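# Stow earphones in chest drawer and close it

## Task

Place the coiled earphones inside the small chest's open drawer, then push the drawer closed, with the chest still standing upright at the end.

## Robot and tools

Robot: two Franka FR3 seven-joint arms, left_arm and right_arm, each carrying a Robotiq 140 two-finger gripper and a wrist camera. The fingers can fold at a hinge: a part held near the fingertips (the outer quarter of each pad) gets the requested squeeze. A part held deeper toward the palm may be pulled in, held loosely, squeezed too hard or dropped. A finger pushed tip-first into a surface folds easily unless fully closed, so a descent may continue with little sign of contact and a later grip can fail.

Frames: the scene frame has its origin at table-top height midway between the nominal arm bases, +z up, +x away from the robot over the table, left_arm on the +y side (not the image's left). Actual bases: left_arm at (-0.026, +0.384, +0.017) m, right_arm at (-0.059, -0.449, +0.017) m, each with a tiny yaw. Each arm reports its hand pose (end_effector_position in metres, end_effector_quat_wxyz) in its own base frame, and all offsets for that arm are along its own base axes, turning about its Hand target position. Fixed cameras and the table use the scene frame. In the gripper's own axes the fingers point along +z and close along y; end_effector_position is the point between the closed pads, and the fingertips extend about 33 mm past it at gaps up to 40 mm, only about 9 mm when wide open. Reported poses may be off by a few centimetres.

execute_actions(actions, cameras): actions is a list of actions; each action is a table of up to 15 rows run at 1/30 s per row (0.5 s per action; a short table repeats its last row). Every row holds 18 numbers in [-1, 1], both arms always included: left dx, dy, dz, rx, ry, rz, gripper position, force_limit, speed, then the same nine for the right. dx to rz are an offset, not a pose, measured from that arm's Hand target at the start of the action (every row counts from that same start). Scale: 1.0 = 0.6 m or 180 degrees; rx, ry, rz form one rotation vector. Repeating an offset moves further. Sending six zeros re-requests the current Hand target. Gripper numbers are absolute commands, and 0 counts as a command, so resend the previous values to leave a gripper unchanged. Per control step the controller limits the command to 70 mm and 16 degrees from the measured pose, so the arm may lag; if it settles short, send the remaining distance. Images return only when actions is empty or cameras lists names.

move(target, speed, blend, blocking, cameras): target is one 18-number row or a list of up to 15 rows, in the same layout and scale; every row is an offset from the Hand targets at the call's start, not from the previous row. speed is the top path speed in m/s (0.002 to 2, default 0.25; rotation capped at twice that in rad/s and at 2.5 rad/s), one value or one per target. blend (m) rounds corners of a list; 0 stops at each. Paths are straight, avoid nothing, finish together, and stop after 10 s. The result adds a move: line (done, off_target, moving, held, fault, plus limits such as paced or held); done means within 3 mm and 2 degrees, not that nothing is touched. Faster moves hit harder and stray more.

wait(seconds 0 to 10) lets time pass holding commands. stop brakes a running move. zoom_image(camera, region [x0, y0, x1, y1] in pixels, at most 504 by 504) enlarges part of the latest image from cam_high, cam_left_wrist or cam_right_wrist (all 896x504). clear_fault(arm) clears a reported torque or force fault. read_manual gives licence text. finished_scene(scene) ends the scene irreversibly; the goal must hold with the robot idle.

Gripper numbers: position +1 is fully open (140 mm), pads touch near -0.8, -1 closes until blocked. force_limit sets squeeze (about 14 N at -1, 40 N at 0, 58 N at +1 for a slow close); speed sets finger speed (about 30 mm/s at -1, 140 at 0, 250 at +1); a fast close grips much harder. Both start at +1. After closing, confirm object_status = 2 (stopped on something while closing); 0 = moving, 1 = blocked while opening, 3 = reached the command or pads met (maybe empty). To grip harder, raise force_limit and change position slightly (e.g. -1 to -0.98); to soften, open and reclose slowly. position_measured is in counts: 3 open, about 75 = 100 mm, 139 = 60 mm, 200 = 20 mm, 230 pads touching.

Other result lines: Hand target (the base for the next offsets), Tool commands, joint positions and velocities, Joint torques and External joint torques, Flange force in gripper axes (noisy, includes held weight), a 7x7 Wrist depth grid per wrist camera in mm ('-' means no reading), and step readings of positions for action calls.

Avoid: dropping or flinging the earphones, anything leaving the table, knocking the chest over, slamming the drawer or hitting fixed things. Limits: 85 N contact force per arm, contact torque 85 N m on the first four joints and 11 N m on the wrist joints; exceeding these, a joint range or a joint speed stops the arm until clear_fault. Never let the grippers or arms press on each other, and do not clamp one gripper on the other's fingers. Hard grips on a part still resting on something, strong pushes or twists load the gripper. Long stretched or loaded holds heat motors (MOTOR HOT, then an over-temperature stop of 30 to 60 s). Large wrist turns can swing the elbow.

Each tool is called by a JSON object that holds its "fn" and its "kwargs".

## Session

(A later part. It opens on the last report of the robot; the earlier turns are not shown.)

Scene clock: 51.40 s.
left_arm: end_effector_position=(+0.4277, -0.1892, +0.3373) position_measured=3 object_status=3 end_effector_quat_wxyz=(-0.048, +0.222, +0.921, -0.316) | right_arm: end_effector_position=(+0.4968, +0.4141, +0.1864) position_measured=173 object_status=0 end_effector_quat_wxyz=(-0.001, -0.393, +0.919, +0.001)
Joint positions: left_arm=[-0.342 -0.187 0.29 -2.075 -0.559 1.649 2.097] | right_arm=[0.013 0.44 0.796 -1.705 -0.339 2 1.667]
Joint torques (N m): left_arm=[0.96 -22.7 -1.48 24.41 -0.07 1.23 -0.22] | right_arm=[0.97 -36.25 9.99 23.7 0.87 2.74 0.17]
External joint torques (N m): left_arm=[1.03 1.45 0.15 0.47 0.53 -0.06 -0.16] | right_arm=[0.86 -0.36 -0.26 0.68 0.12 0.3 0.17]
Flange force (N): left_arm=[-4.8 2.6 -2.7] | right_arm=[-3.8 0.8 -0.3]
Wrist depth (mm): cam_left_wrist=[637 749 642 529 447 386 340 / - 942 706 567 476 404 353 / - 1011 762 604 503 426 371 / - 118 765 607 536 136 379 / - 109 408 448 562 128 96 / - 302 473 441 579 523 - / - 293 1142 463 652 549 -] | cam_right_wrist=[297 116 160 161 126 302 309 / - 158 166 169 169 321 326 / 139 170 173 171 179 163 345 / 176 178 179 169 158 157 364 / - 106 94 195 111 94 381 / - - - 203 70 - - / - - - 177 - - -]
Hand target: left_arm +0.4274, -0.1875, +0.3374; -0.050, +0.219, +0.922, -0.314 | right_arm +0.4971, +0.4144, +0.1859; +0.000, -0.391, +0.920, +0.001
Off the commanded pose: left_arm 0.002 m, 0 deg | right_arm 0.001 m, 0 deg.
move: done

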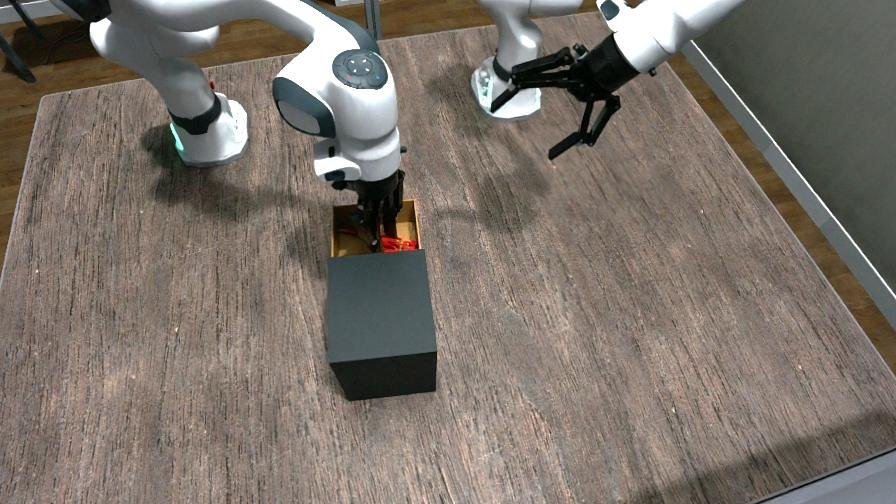

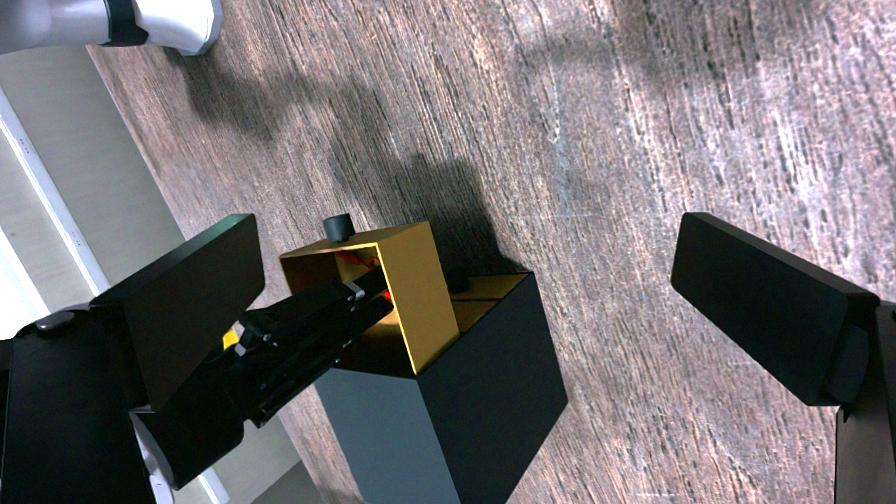

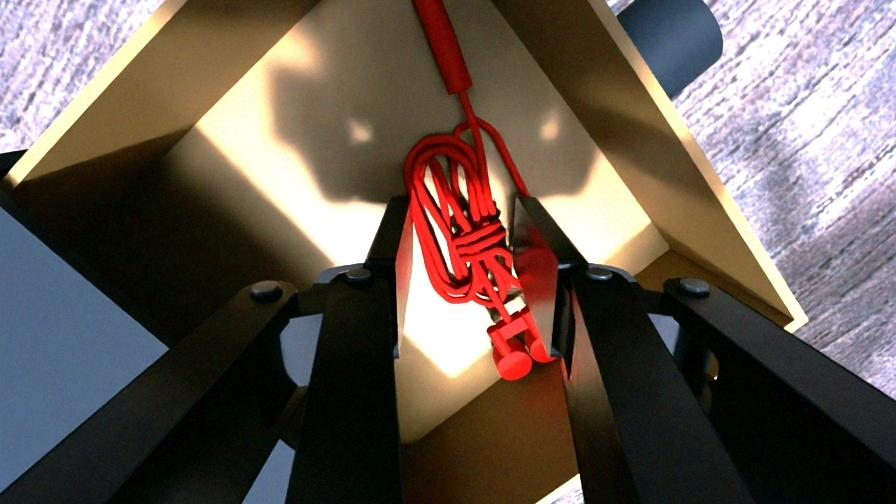

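{"fn": "move", "kwargs": {"target": [[0, 0, 0, 0, 0, 0, 1, 1, 1, 0, 0, 0.07, 0, 0, 0, -0.35, -1, -1], [0, 0, 0, 0, 0, 0, 1, 1, 1, 0, 0, 0.22, 0, 0, 0, -0.35, -1, -1]], "speed": [0.06, 0.25], "blend": [0.01, 0], "cameras": ["all"]}}

Scene clock: 61.07 s.
left_arm: end_effector_position=(+0.4277, -0.1892, +0.3373) position_measured=3 object_status=3 end_effector_quat_wxyz=(-0.048, +0.222, +0.921, -0.316) | right_arm: end_effector_position=(+0.4978, +0.4144, +0.3181) position_measured=173 object_status=3 end_effector_quat_wxyz=(+0.001, -0.388, +0.922, +0.001)
Joint positions: left_arm=[-0.342 -0.187 0.29 -2.075 -0.559 1.649 2.097] | right_arm=[0.025 0.383 0.837 -1.437 -0.282 1.698 1.634]
Joint velocities: left_arm=[within noise] | right_arm=[-0.001 0 -0.001 0 0 -0.005 -0.001]
Joint torques (N m): left_arm=[0.99 -22.66 -1.47 24.41 -0.05 1.21 -0.24] | right_arm=[0.71 -34.79 9.09 25.08 0.94 2.15 -0.15]
External joint torques (N m): left_arm=[1 1.39 0.1 0.56 0.53 -0.08 -0.18] | right_arm=[0.56 -0.01 0.25 1.72 0.11 -0.28 -0.15]
Flange force (N): left_arm=[-4.8 2.4 -2.9] | right_arm=[-10.9 -0.5 -6.0]
Wrist depth (mm): cam_left_wrist=[642 753 644 531 445 386 339 / - 921 694 566 472 406 354 / - 987 772 606 504 426 371 / - 118 531 606 541 137 378 / - 109 541 442 554 128 96 / - 301 567 452 582 521 - / - 338 1325 462 659 551 -] | cam_right_wrist=[420 422 416 280 424 430 433 / 440 441 290 294 441 452 455 / 467 231 305 307 311 479 479 / 480 240 125 319 159 507 510 / 253 78 94 325 - 94 536 / - - - 572 - - - / - - - 605 - - -]
Hand target: left_arm +0.4274, -0.1875, +0.3374; -0.050, +0.219, +0.922, -0.314 | right_arm +0.4971, +0.4144, +0.3179; +0.000, -0.391, +0.920, +0.001
Off the commanded pose: left_arm 0.002 m, 0 deg | right_arm 0.001 m, 0 deg.
move: done

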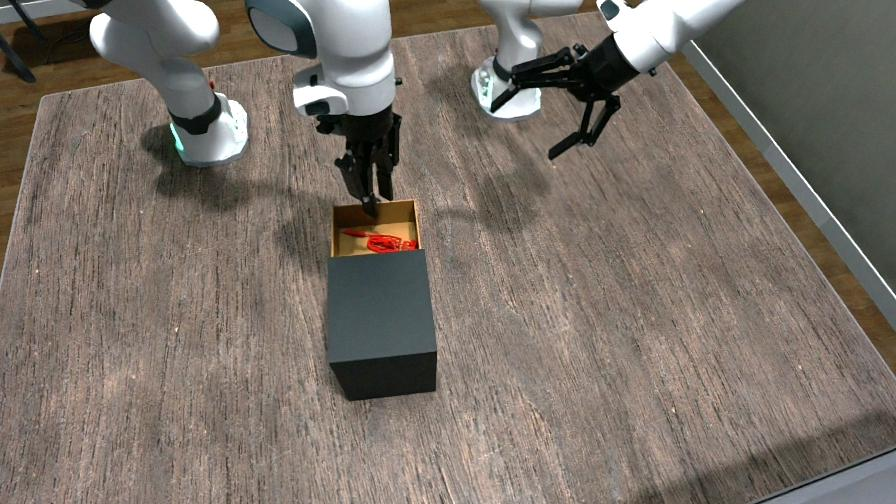

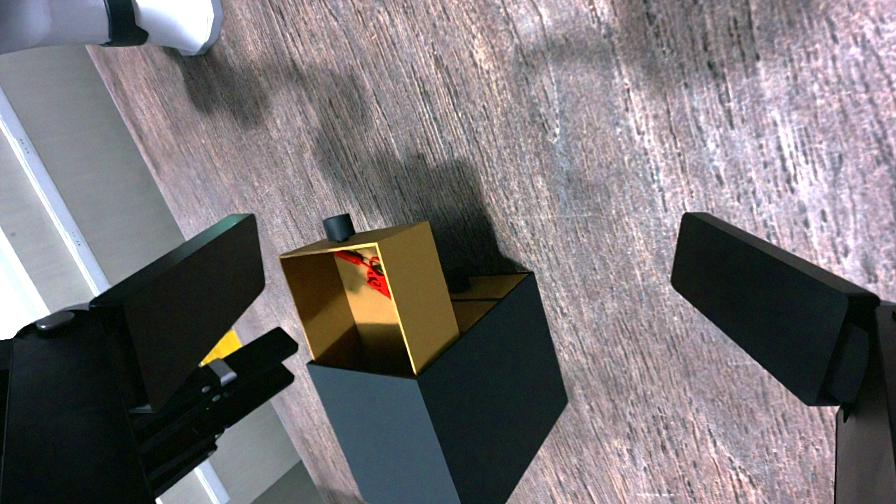

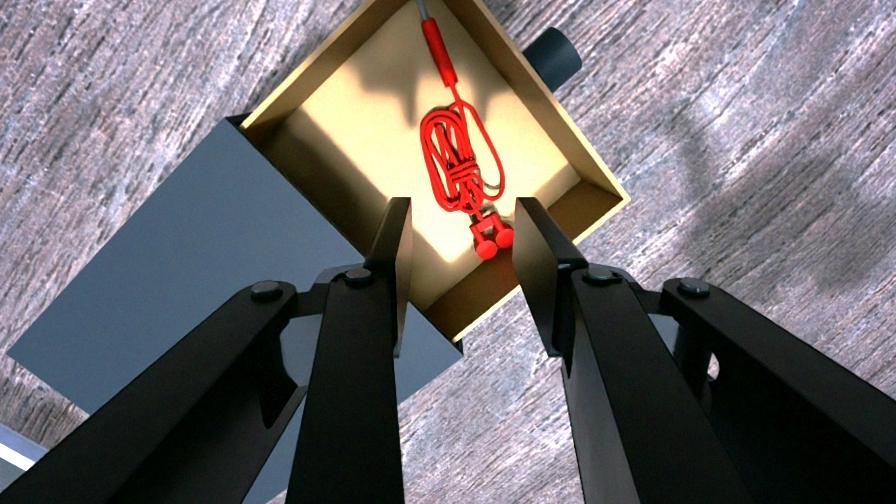

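{"fn": "zoom_image", "kwargs": {"camera": "cam_right_wrist", "region": [380, 0, 660, 280]}}

{"fn": "zoom_image", "kwargs": {"camera": "cam_left_wrist", "region": [250, 190, 590, 420]}}

Scaled by 1.800 from the camera's 896x504 image, which has a finer 1280x720 frame.

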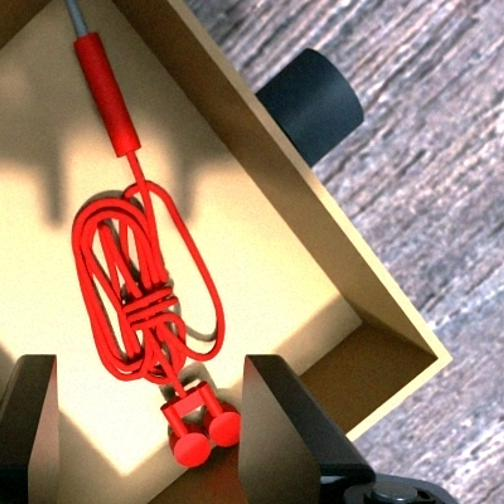

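Scaled by 1.482 from the camera's 896x504 image, which has a finer 1280x720 frame.

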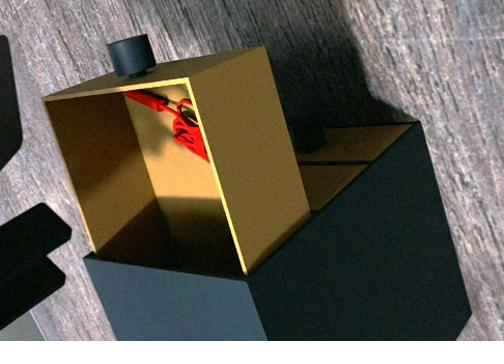

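{"fn": "move", "kwargs": {"target": [[0, 0, 0, 0, 0, 0, 1, 1, 1, -0.2475, -0.0113, 0, 0, 0, -0.279, -1, -1, -1], [0, 0, 0, 0, 0, 0, 1, 1, 1, -0.2475, -0.0113, -0.2432, 0, 0, -0.279, -1, -1, -1]], "speed": [0.3, 0.2], "blend": [0.02, 0], "cameras": ["all"]}}

Scene clock: 68.37 s.
left_arm: end_effector_position=(+0.4277, -0.1892, +0.3373) position_measured=3 object_status=3 end_effector_quat_wxyz=(-0.048, +0.222, +0.921, -0.316) | right_arm: end_effector_position=(+0.3484, +0.4061, +0.1718) position_measured=230 object_status=3 end_effector_quat_wxyz=(-0.001, +0.034, +0.999, +0.000)
Joint positions: left_arm=[-0.342 -0.187 0.29 -2.075 -0.559 1.649 2.097] | right_arm=[0.006 0.025 0.859 -2.178 -0.021 2.193 2.516]
Joint velocities: left_arm=[within noise] | right_arm=[0 -0.001 0.001 0 -0.001 0 0.007]
Joint torques (N m): left_arm=[0.98 -22.65 -1.52 24.36 -0.05 1.22 -0.2] | right_arm=[1.03 -20.27 1 25.01 0.6 2.77 0.22]
External joint torques (N m): left_arm=[1 1.45 0.07 0.48 0.53 -0.06 -0.14] | right_arm=[1.04 0.11 0.41 1.73 -0.14 0.31 0.22]
Flange force (N): left_arm=[-4.8 2.5 -2.6] | right_arm=[-3.4 7.6 -0.4]
Wrist depth (mm): cam_left_wrist=[654 744 650 527 447 384 341 / 2429 932 704 564 471 406 354 / 279 337 712 607 504 429 371 / 268 121 532 612 539 137 380 / - 109 563 439 562 128 96 / - 2753 1158 453 580 527 - / - 3137 1131 464 640 547 -] | cam_right_wrist=[291 292 294 294 296 296 298 / 306 306 309 309 311 312 313 / 322 324 325 325 327 330 331 / 339 341 342 124 343 348 349 / 360 357 - 88 88 364 370 / 377 - - - 70 - 391 / - - - - - - -]
Hand target: left_arm +0.4274, -0.1875, +0.3374; -0.050, +0.219, +0.922, -0.314 | right_arm +0.3486, +0.4076, +0.1720; +0.000, +0.036, +0.999, +0.001
Off the commanded pose: left_arm 0.002 m, 0 deg | right_arm 0.001 m, 0 deg.
move: done

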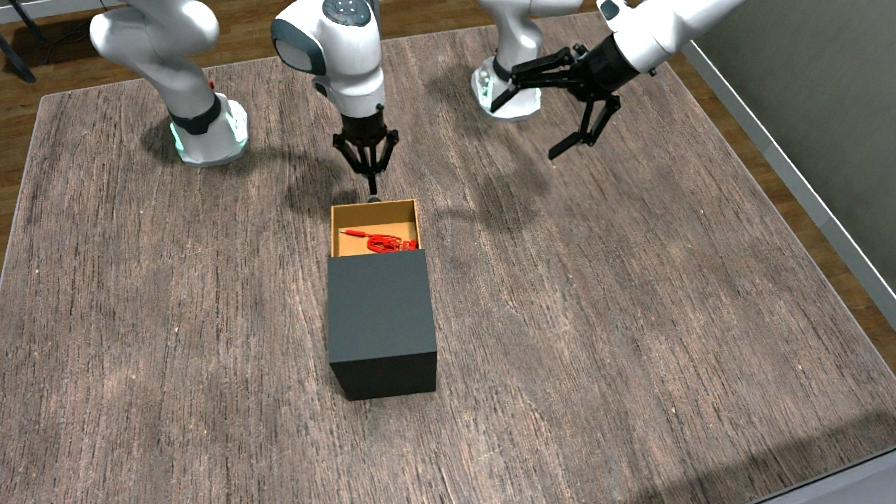

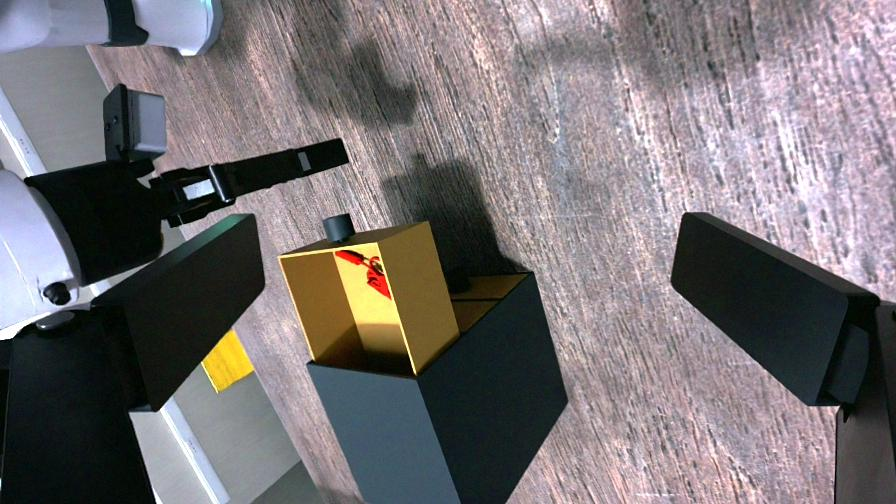

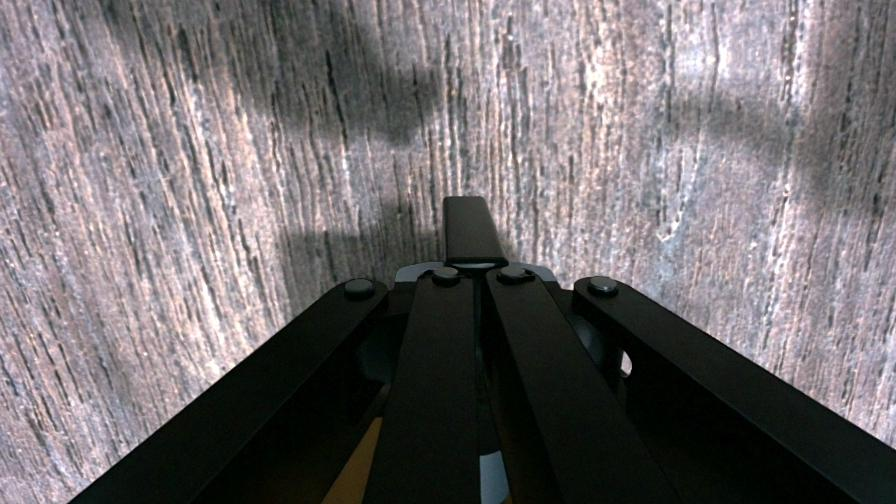

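{"fn": "move", "kwargs": {"target": [0, 0, 0, 0, 0, 0, 1, 1, 1, 0.241, -0.0181, 0, 0, 0, 0, -1, -1, -1], "speed": 0.06, "cameras": ["all"]}}

Scene clock: 72.07 s.
left_arm: end_effector_position=(+0.4277, -0.1892, +0.3373) position_measured=3 object_status=3 end_effector_quat_wxyz=(-0.048, +0.222, +0.921, -0.316) | right_arm: end_effector_position=(+0.4932, +0.3972, +0.1723) position_measured=230 object_status=3 end_effector_quat_wxyz=(+0.000, +0.040, +0.999, +0.002)
Joint positions: left_arm=[-0.342 -0.187 0.29 -2.075 -0.559 1.649 2.097] | right_arm=[0.028 0.381 0.73 -1.794 -0.283 2.07 2.51]
Joint velocities: left_arm=[within noise] | right_arm=[0 0.001 0.002 0.001 -0.002 -0.004 -0.004]
Joint torques (N m): left_arm=[1 -22.68 -1.46 24.41 -0.07 1.23 -0.26] | right_arm=[0.68 -34.88 8.39 24.95 0.58 2.22 -0.26]
External joint torques (N m): left_arm=[0.93 1.62 0.04 0.37 0.52 -0.08 -0.19] | right_arm=[0.75 0.07 0.09 1.84 -0.22 -0.24 -0.26]
Flange force (N): left_arm=[-5.0 2.6 -2.4] | right_arm=[-7.2 7.6 -2.4]
Wrist depth (mm): cam_left_wrist=[645 755 640 528 443 385 341 / - 908 700 567 469 405 356 / 2848 1024 767 607 505 426 370 / - 118 857 664 534 137 379 / - 109 439 470 561 128 96 / - 313 1116 450 584 523 - / - 296 1046 456 652 549 -] | cam_right_wrist=[289 290 293 293 294 296 296 / 303 304 307 308 310 310 311 / 320 321 324 324 327 328 329 / 337 339 337 123 337 345 348 / 359 355 - 88 88 363 368 / 377 - - - 70 - 390 / - - - - - - -]
Hand target: left_arm +0.4274, -0.1875, +0.3374; -0.050, +0.219, +0.922, -0.314 | right_arm +0.4932, +0.3967, +0.1720; +0.000, +0.036, +0.999, +0.001
Off the commanded pose: left_arm 0.002 m, 0 deg | right_arm 0.001 m, 0 deg.
move: done

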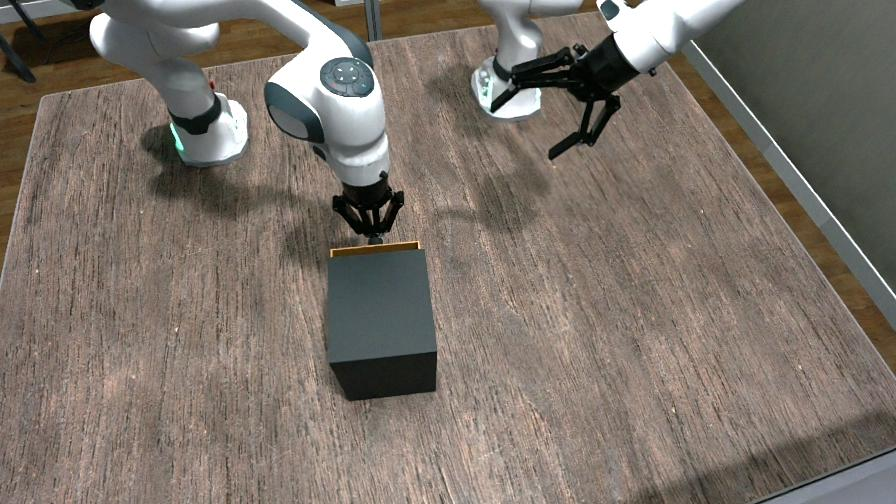

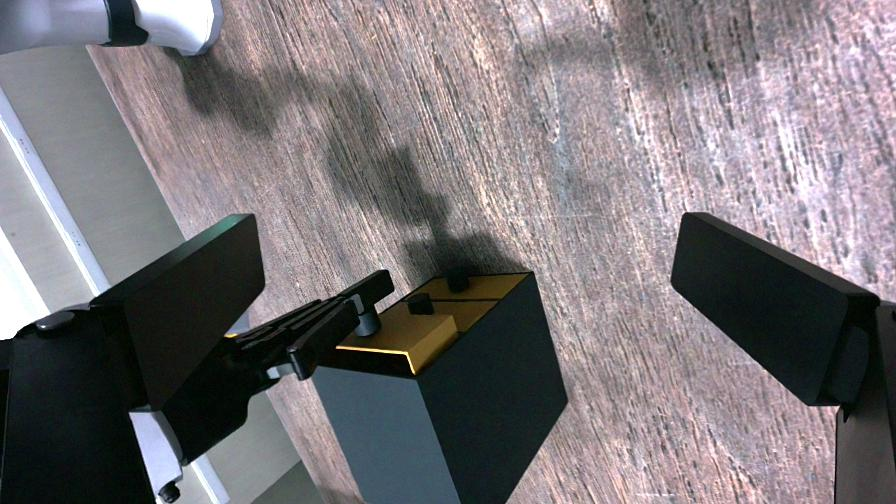

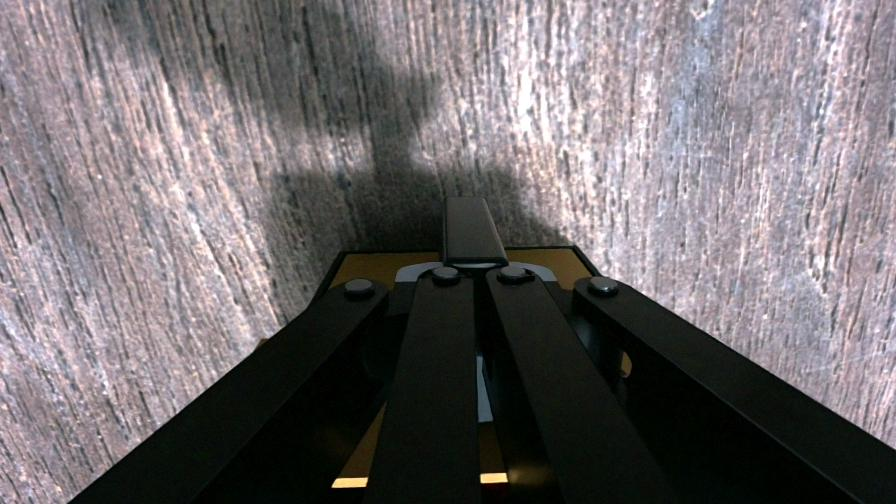

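{"fn": "zoom_image", "kwargs": {"camera": "cam_left_wrist", "region": [290, 230, 590, 440]}}

Scaled by 1.680 from the camera's 896x504 image, which has a finer 1280x720 frame.

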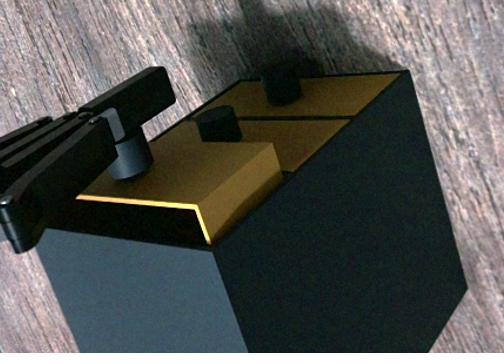

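{"fn": "move", "kwargs": {"target": [0, 0, 0, 0, 0, 0, 1, 1, 1, 0.0299, -0.00225, 0, 0, 0, 0, -1, -1, -1], "speed": 0.05, "cameras": ["cam_left_wrist", "cam_high"]}}

{"fn": "zoom_image", "kwargs": {"camera": "cam_left_wrist", "region": [290, 230, 590, 440]}}

Scene clock: 91.40 s.
left_arm: end_effector_position=(+0.4277, -0.1892, +0.3373) position_measured=3 object_status=3 end_effector_quat_wxyz=(-0.048, +0.222, +0.921, -0.316) | right_arm: end_effector_position=(+0.5110, +0.3960, +0.1724) position_measured=230 object_status=3 end_effector_quat_wxyz=(+0.000, +0.040, +0.999, +0.002)
Joint positions: left_arm=[-0.342 -0.187 0.29 -2.075 -0.559 1.649 2.097] | right_arm=[0.035 0.426 0.718 -1.734 -0.307 2.046 2.501]
Joint velocities: left_arm=[within noise] | right_arm=[0 0 0.001 0 -0.002 -0.003 -0.003]
Joint torques (N m): left_arm=[0.98 -22.65 -1.51 24.4 -0.07 1.21 -0.22] | right_arm=[0.65 -36.71 9.08 24.92 0.59 2.17 -0.22]
External joint torques (N m): left_arm=[0.93 1.52 -0.01 0.47 0.52 -0.08 -0.16] | right_arm=[0.36 0.26 -0.35 1.81 -0.24 -0.31 -0.22]
Flange force (N): left_arm=[-5.0 2.5 -2.6] | right_arm=[-8.2 7.5 -2.2]
Wrist depth (mm): cam_left_wrist=[637 753 640 529 446 386 339 / - 942 702 562 470 407 357 / - 1024 777 612 501 428 371 / - 118 860 654 535 137 378 / - 109 480 485 556 128 96 / - 321 375 462 583 522 - / - 316 1153 464 649 551 -] | cam_right_wrist=[288 290 291 292 294 295 295 / 303 304 307 307 309 310 312 / 319 322 323 323 326 327 329 / 337 339 334 123 336 346 347 / 358 356 - 88 88 363 369 / 377 - - - 70 - 389 / - - - - - - -]
Hand target: left_arm +0.4274, -0.1875, +0.3374; -0.050, +0.219, +0.922, -0.314 | right_arm +0.5111, +0.3954, +0.1720; +0.000, +0.036, +0.999, +0.001
Off the commanded pose: left_arm 0.002 m, 0 deg | right_arm 0.001 m, 0 deg.
move: done
Images, in order (width x height): cam_high 896x504, cam_left_wrist 896x504.

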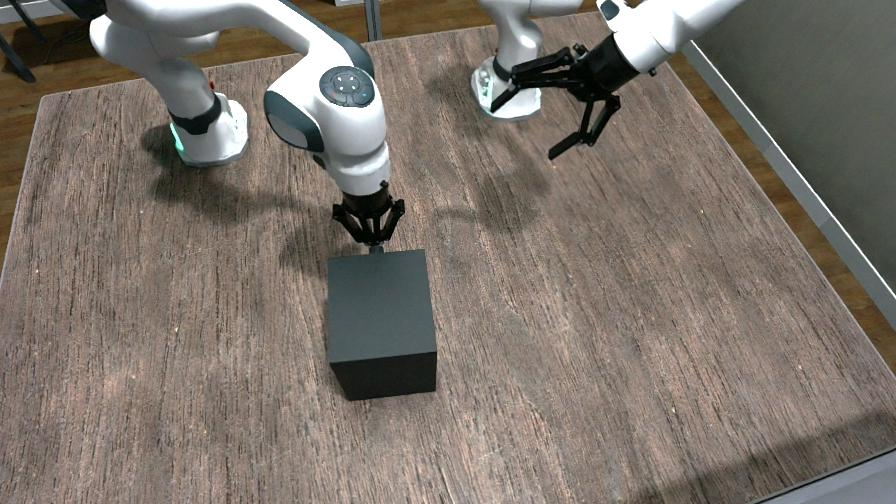

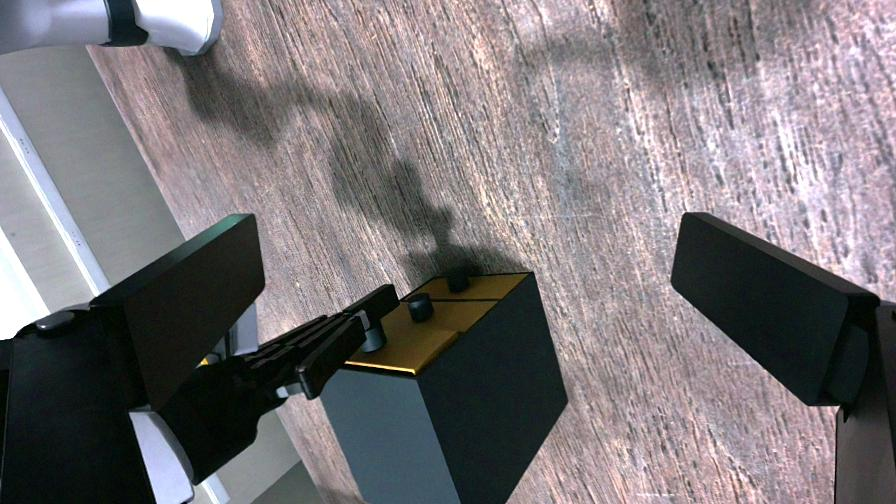

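Scaled by 1.680 from the camera's 896x504 image, which has a finer 1280x720 frame.

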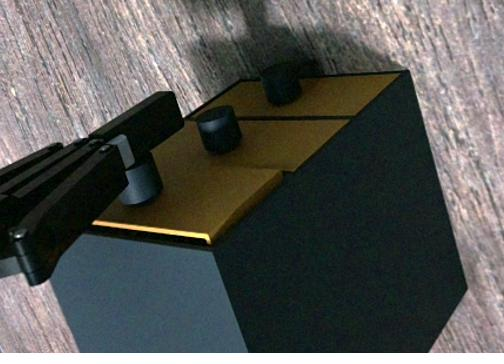

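{"fn": "move", "kwargs": {"target": [0, 0, 0, 0, 0, 0, 1, 1, 1, 0.0083, -0.0006, 0, 0, 0, 0, -1, -1, -1], "speed": 0.03, "cameras": ["cam_left_wrist"]}}

{"fn": "zoom_image", "kwargs": {"camera": "cam_left_wrist", "region": [320, 260, 560, 420]}}

Scene clock: 92.43 s.
left_arm: end_effector_position=(+0.4277, -0.1892, +0.3373) position_measured=3 object_status=3 end_effector_quat_wxyz=(-0.048, +0.222, +0.921, -0.316) | right_arm: end_effector_position=(+0.5155, +0.3961, +0.1724) position_measured=230 object_status=3 end_effector_quat_wxyz=(+0.000, +0.039, +0.999, +0.002)
Joint positions: left_arm=[-0.342 -0.187 0.29 -2.075 -0.559 1.649 2.097] | right_arm=[0.036 0.439 0.718 -1.716 -0.315 2.039 2.499]
Joint torques (N m): left_arm=[0.99 -22.67 -1.54 24.41 -0.07 1.23 -0.27] | right_arm=[0.35 -36.73 9.29 25.29 0.6 2.3 -0.2]
External joint torques (N m): left_arm=[1.01 1.44 0.06 0.49 0.51 -0.06 -0.2] | right_arm=[0.22 0.47 -0.2 2.35 -0.22 -0.15 -0.2]
Flange force (N): left_arm=[-4.8 2.4 -2.6] | right_arm=[-10.2 9.2 -2.5]
Wrist depth (mm): cam_left_wrist=[649 758 647 529 445 386 340 / - 935 706 566 474 405 356 / - 1024 762 615 507 428 374 / - 118 846 659 529 137 378 / - 109 478 499 554 128 96 / - 323 376 452 582 523 - / - 309 1318 462 657 549 -] | cam_right_wrist=[288 290 291 292 293 294 295 / 302 305 306 307 309 310 311 / 320 320 322 323 326 327 330 / 337 340 334 123 334 346 346 / 359 355 - 88 88 363 369 / 375 - - - 70 - 390 / - - - - - - -]
Hand target: left_arm +0.4274, -0.1875, +0.3374; -0.050, +0.219, +0.922, -0.314 | right_arm +0.5161, +0.3950, +0.1720; +0.000, +0.036, +0.999, +0.001
Off the commanded pose: left_arm 0.002 m, 0 deg | right_arm 0.001 m, 0 deg.
move: done
Images, in order (width x height): cam_left_wrist 896x504.

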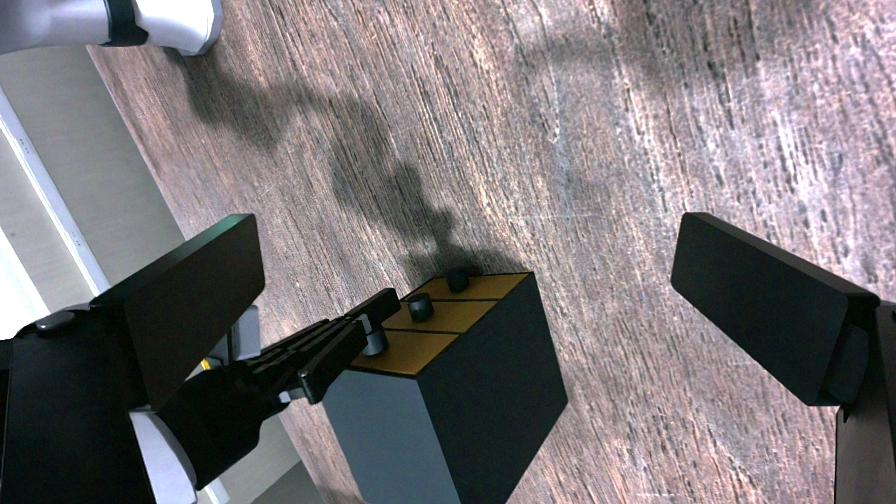

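Scaled by 2.100 from the camera's 896x504 image, which has a finer 1280x720 frame.

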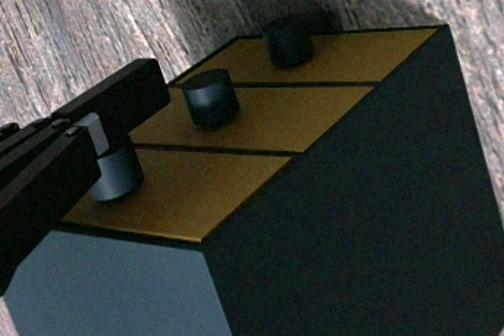

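{"fn": "move", "kwargs": {"target": [0, 0, 0, 0, 0, 0, 1, 1, 1, 0.005, -0.0004, 0, 0, 0, 0, -1, -1, -1], "speed": 0.02, "cameras": ["cam_left_wrist"]}}

{"fn": "zoom_image", "kwargs": {"camera": "cam_left_wrist", "region": [320, 260, 560, 420]}}

Scene clock: 93.53 s.
left_arm: end_effector_position=(+0.4277, -0.1892, +0.3373) position_measured=3 object_status=3 end_effector_quat_wxyz=(-0.048, +0.222, +0.921, -0.316) | right_arm: end_effector_position=(+0.5168, +0.3959, +0.1725) position_measured=230 object_status=3 end_effector_quat_wxyz=(-0.001, +0.038, +0.999, +0.001)
Joint positions: left_arm=[-0.342 -0.187 0.29 -2.075 -0.559 1.649 2.097] | right_arm=[0.037 0.446 0.718 -1.706 -0.318 2.031 2.498]
Joint velocities: left_arm=[within noise] | right_arm=[0 0.002 0 0.002 -0.002 -0.003 -0.002]
Joint torques (N m): left_arm=[0.97 -22.68 -1.49 24.38 -0.05 1.2 -0.22] | right_arm=[-0.2 -36.87 8.53 25.15 0.24 2.66 -0.25]
External joint torques (N m): left_arm=[1.02 1.41 0.13 0.46 0.54 -0.09 -0.16] | right_arm=[-0.35 0.62 -1.11 2.17 -0.58 0.21 -0.25]
Flange force (N): left_arm=[-4.6 2.5 -2.7] | right_arm=[-10.4 8.0 -0.8]
Wrist depth (mm): cam_left_wrist=[652 753 647 529 445 387 341 / 2608 935 710 568 472 404 353 / - 1020 762 601 502 426 373 / 2360 118 852 657 534 137 376 / - 109 479 492 564 128 96 / - 321 377 460 576 523 - / - 310 1297 456 647 551 -] | cam_right_wrist=[290 291 291 293 294 295 295 / 303 305 307 307 308 310 311 / 320 322 322 322 325 325 327 / 338 340 333 124 290 344 346 / 358 355 - 88 88 362 367 / 378 - - - 70 - 389 / - - - - - - -]
Hand target: left_arm +0.4274, -0.1875, +0.3374; -0.050, +0.219, +0.922, -0.314 | right_arm +0.5191, +0.3948, +0.1720; +0.000, +0.036, +0.999, +0.001
Off the commanded pose: left_arm 0.002 m, 0 deg | right_arm 0.003 m, 0 deg.
move: done
Images, in order (width x height): cam_left_wrist 896x504.

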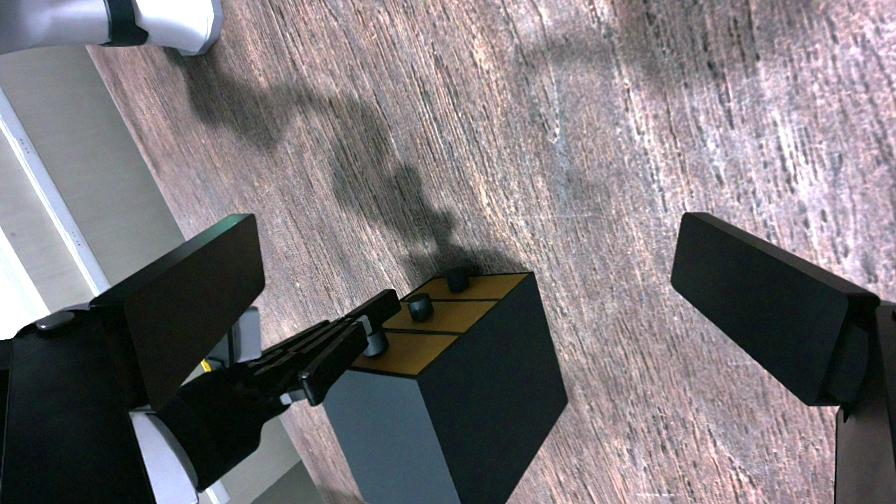

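Scaled by 2.100 from the camera's 896x504 image, which has a finer 1280x720 frame.

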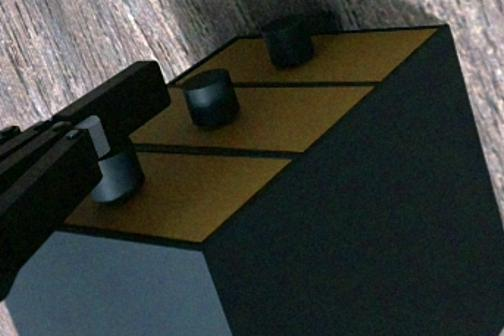

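{"fn": "move", "kwargs": {"target": [0, 0, 0, 0, 0, 0, 1, 1, 1, -0.15, 0.0113, 0, 0, 0, 0, -1, -1, -1], "speed": 0.12, "cameras": ["cam_left_wrist", "cam_high"]}}

{"fn": "zoom_image", "kwargs": {"camera": "cam_left_wrist", "region": [320, 260, 560, 420]}}

Scene clock: 95.27 s.
left_arm: end_effector_position=(+0.4277, -0.1892, +0.3373) position_measured=3 object_status=3 end_effector_quat_wxyz=(-0.048, +0.222, +0.921, -0.316) | right_arm: end_effector_position=(+0.4280, +0.4016, +0.1713) position_measured=230 object_status=3 end_effector_quat_wxyz=(-0.001, +0.031, +1.000, -0.001)
Joint positions: left_arm=[-0.342 -0.187 0.29 -2.075 -0.559 1.649 2.097] | right_arm=[-0.004 0.232 0.8 -1.982 -0.196 2.134 2.522]
Joint velocities: left_arm=[within noise] | right_arm=[-0.001 -0.001 0 0.001 0.002 0.004 0.001]
Joint torques (N m): left_arm=[0.98 -22.69 -1.49 24.36 -0.08 1.21 -0.27] | right_arm=[-0.25 -29.31 5.58 23.95 1.35 2.73 0.16]
External joint torques (N m): left_arm=[0.87 1.53 -0.05 0.39 0.51 -0.09 -0.21] | right_arm=[-0.4 -0.97 -0.05 0.74 0.58 0.28 0.16]
Flange force (N): left_arm=[-4.8 2.3 -2.3] | right_arm=[1.7 -2.5 -2.5]
Wrist depth (mm): cam_left_wrist=[635 762 645 525 443 385 338 / - 928 704 562 471 405 355 / - 1020 762 607 500 425 372 / 2273 118 727 657 538 137 379 / - 109 949 513 557 128 96 / - 101 1169 442 600 521 - / - - 1291 448 661 554 -] | cam_right_wrist=[289 291 292 293 294 294 295 / 304 306 307 307 309 309 311 / 321 321 322 324 325 326 327 / 339 340 340 123 340 346 348 / 360 356 - 88 88 363 368 / 378 - - - 70 - 387 / - - - - - - -]
Hand target: left_arm +0.4274, -0.1875, +0.3374; -0.050, +0.219, +0.922, -0.314 | right_arm +0.4291, +0.4016, +0.1720; +0.000, +0.036, +0.999, +0.001
Off the commanded pose: left_arm 0.002 m, 0 deg | right_arm 0.001 m, 1 deg.
move: done
Images, in order (width x height): cam_high 896x504, cam_left_wrist 896x504.

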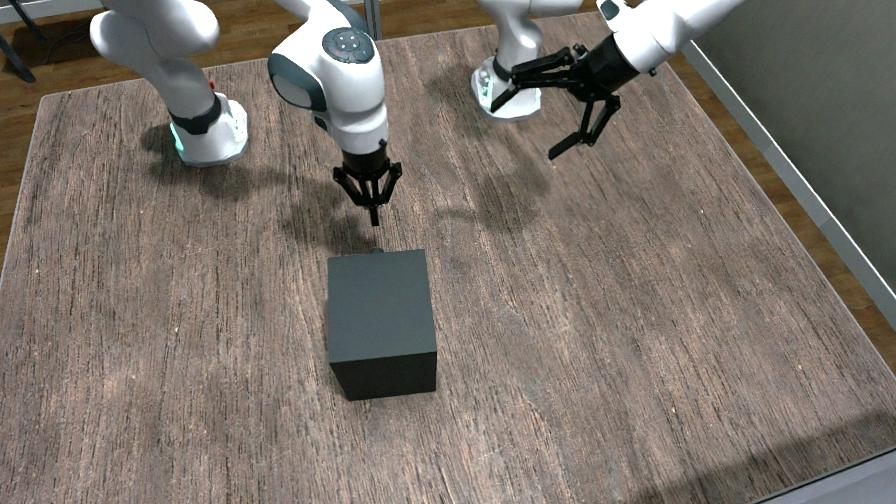

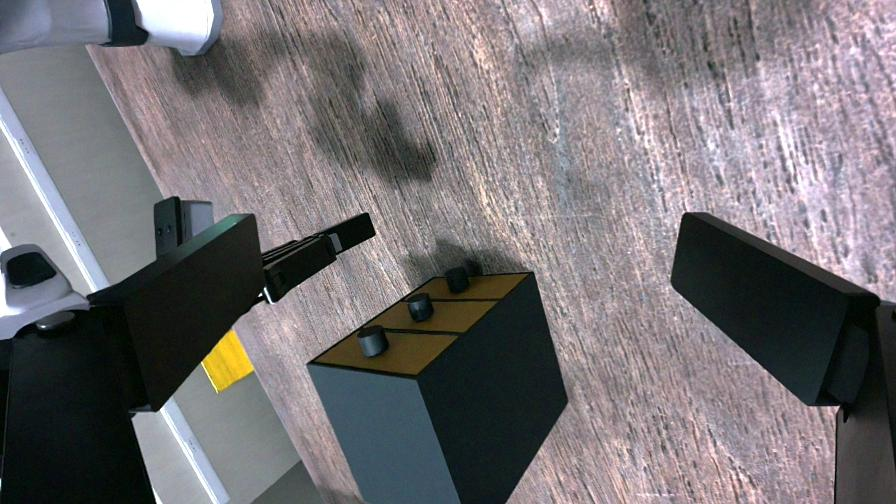

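Scaled by 2.100 from the camera's 896x504 image, which has a finer 1280x720 frame.

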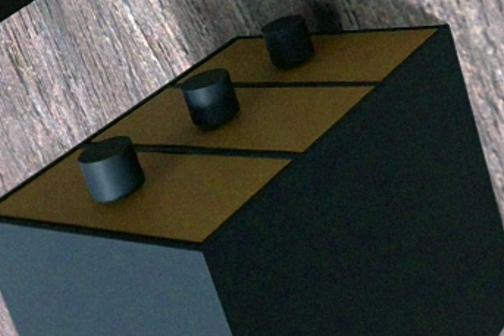

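Drawer is flush, and the chest is upright.

{"fn": "finished_scene", "kwargs": {"scene": 1}}

The scene is finished: the task was done.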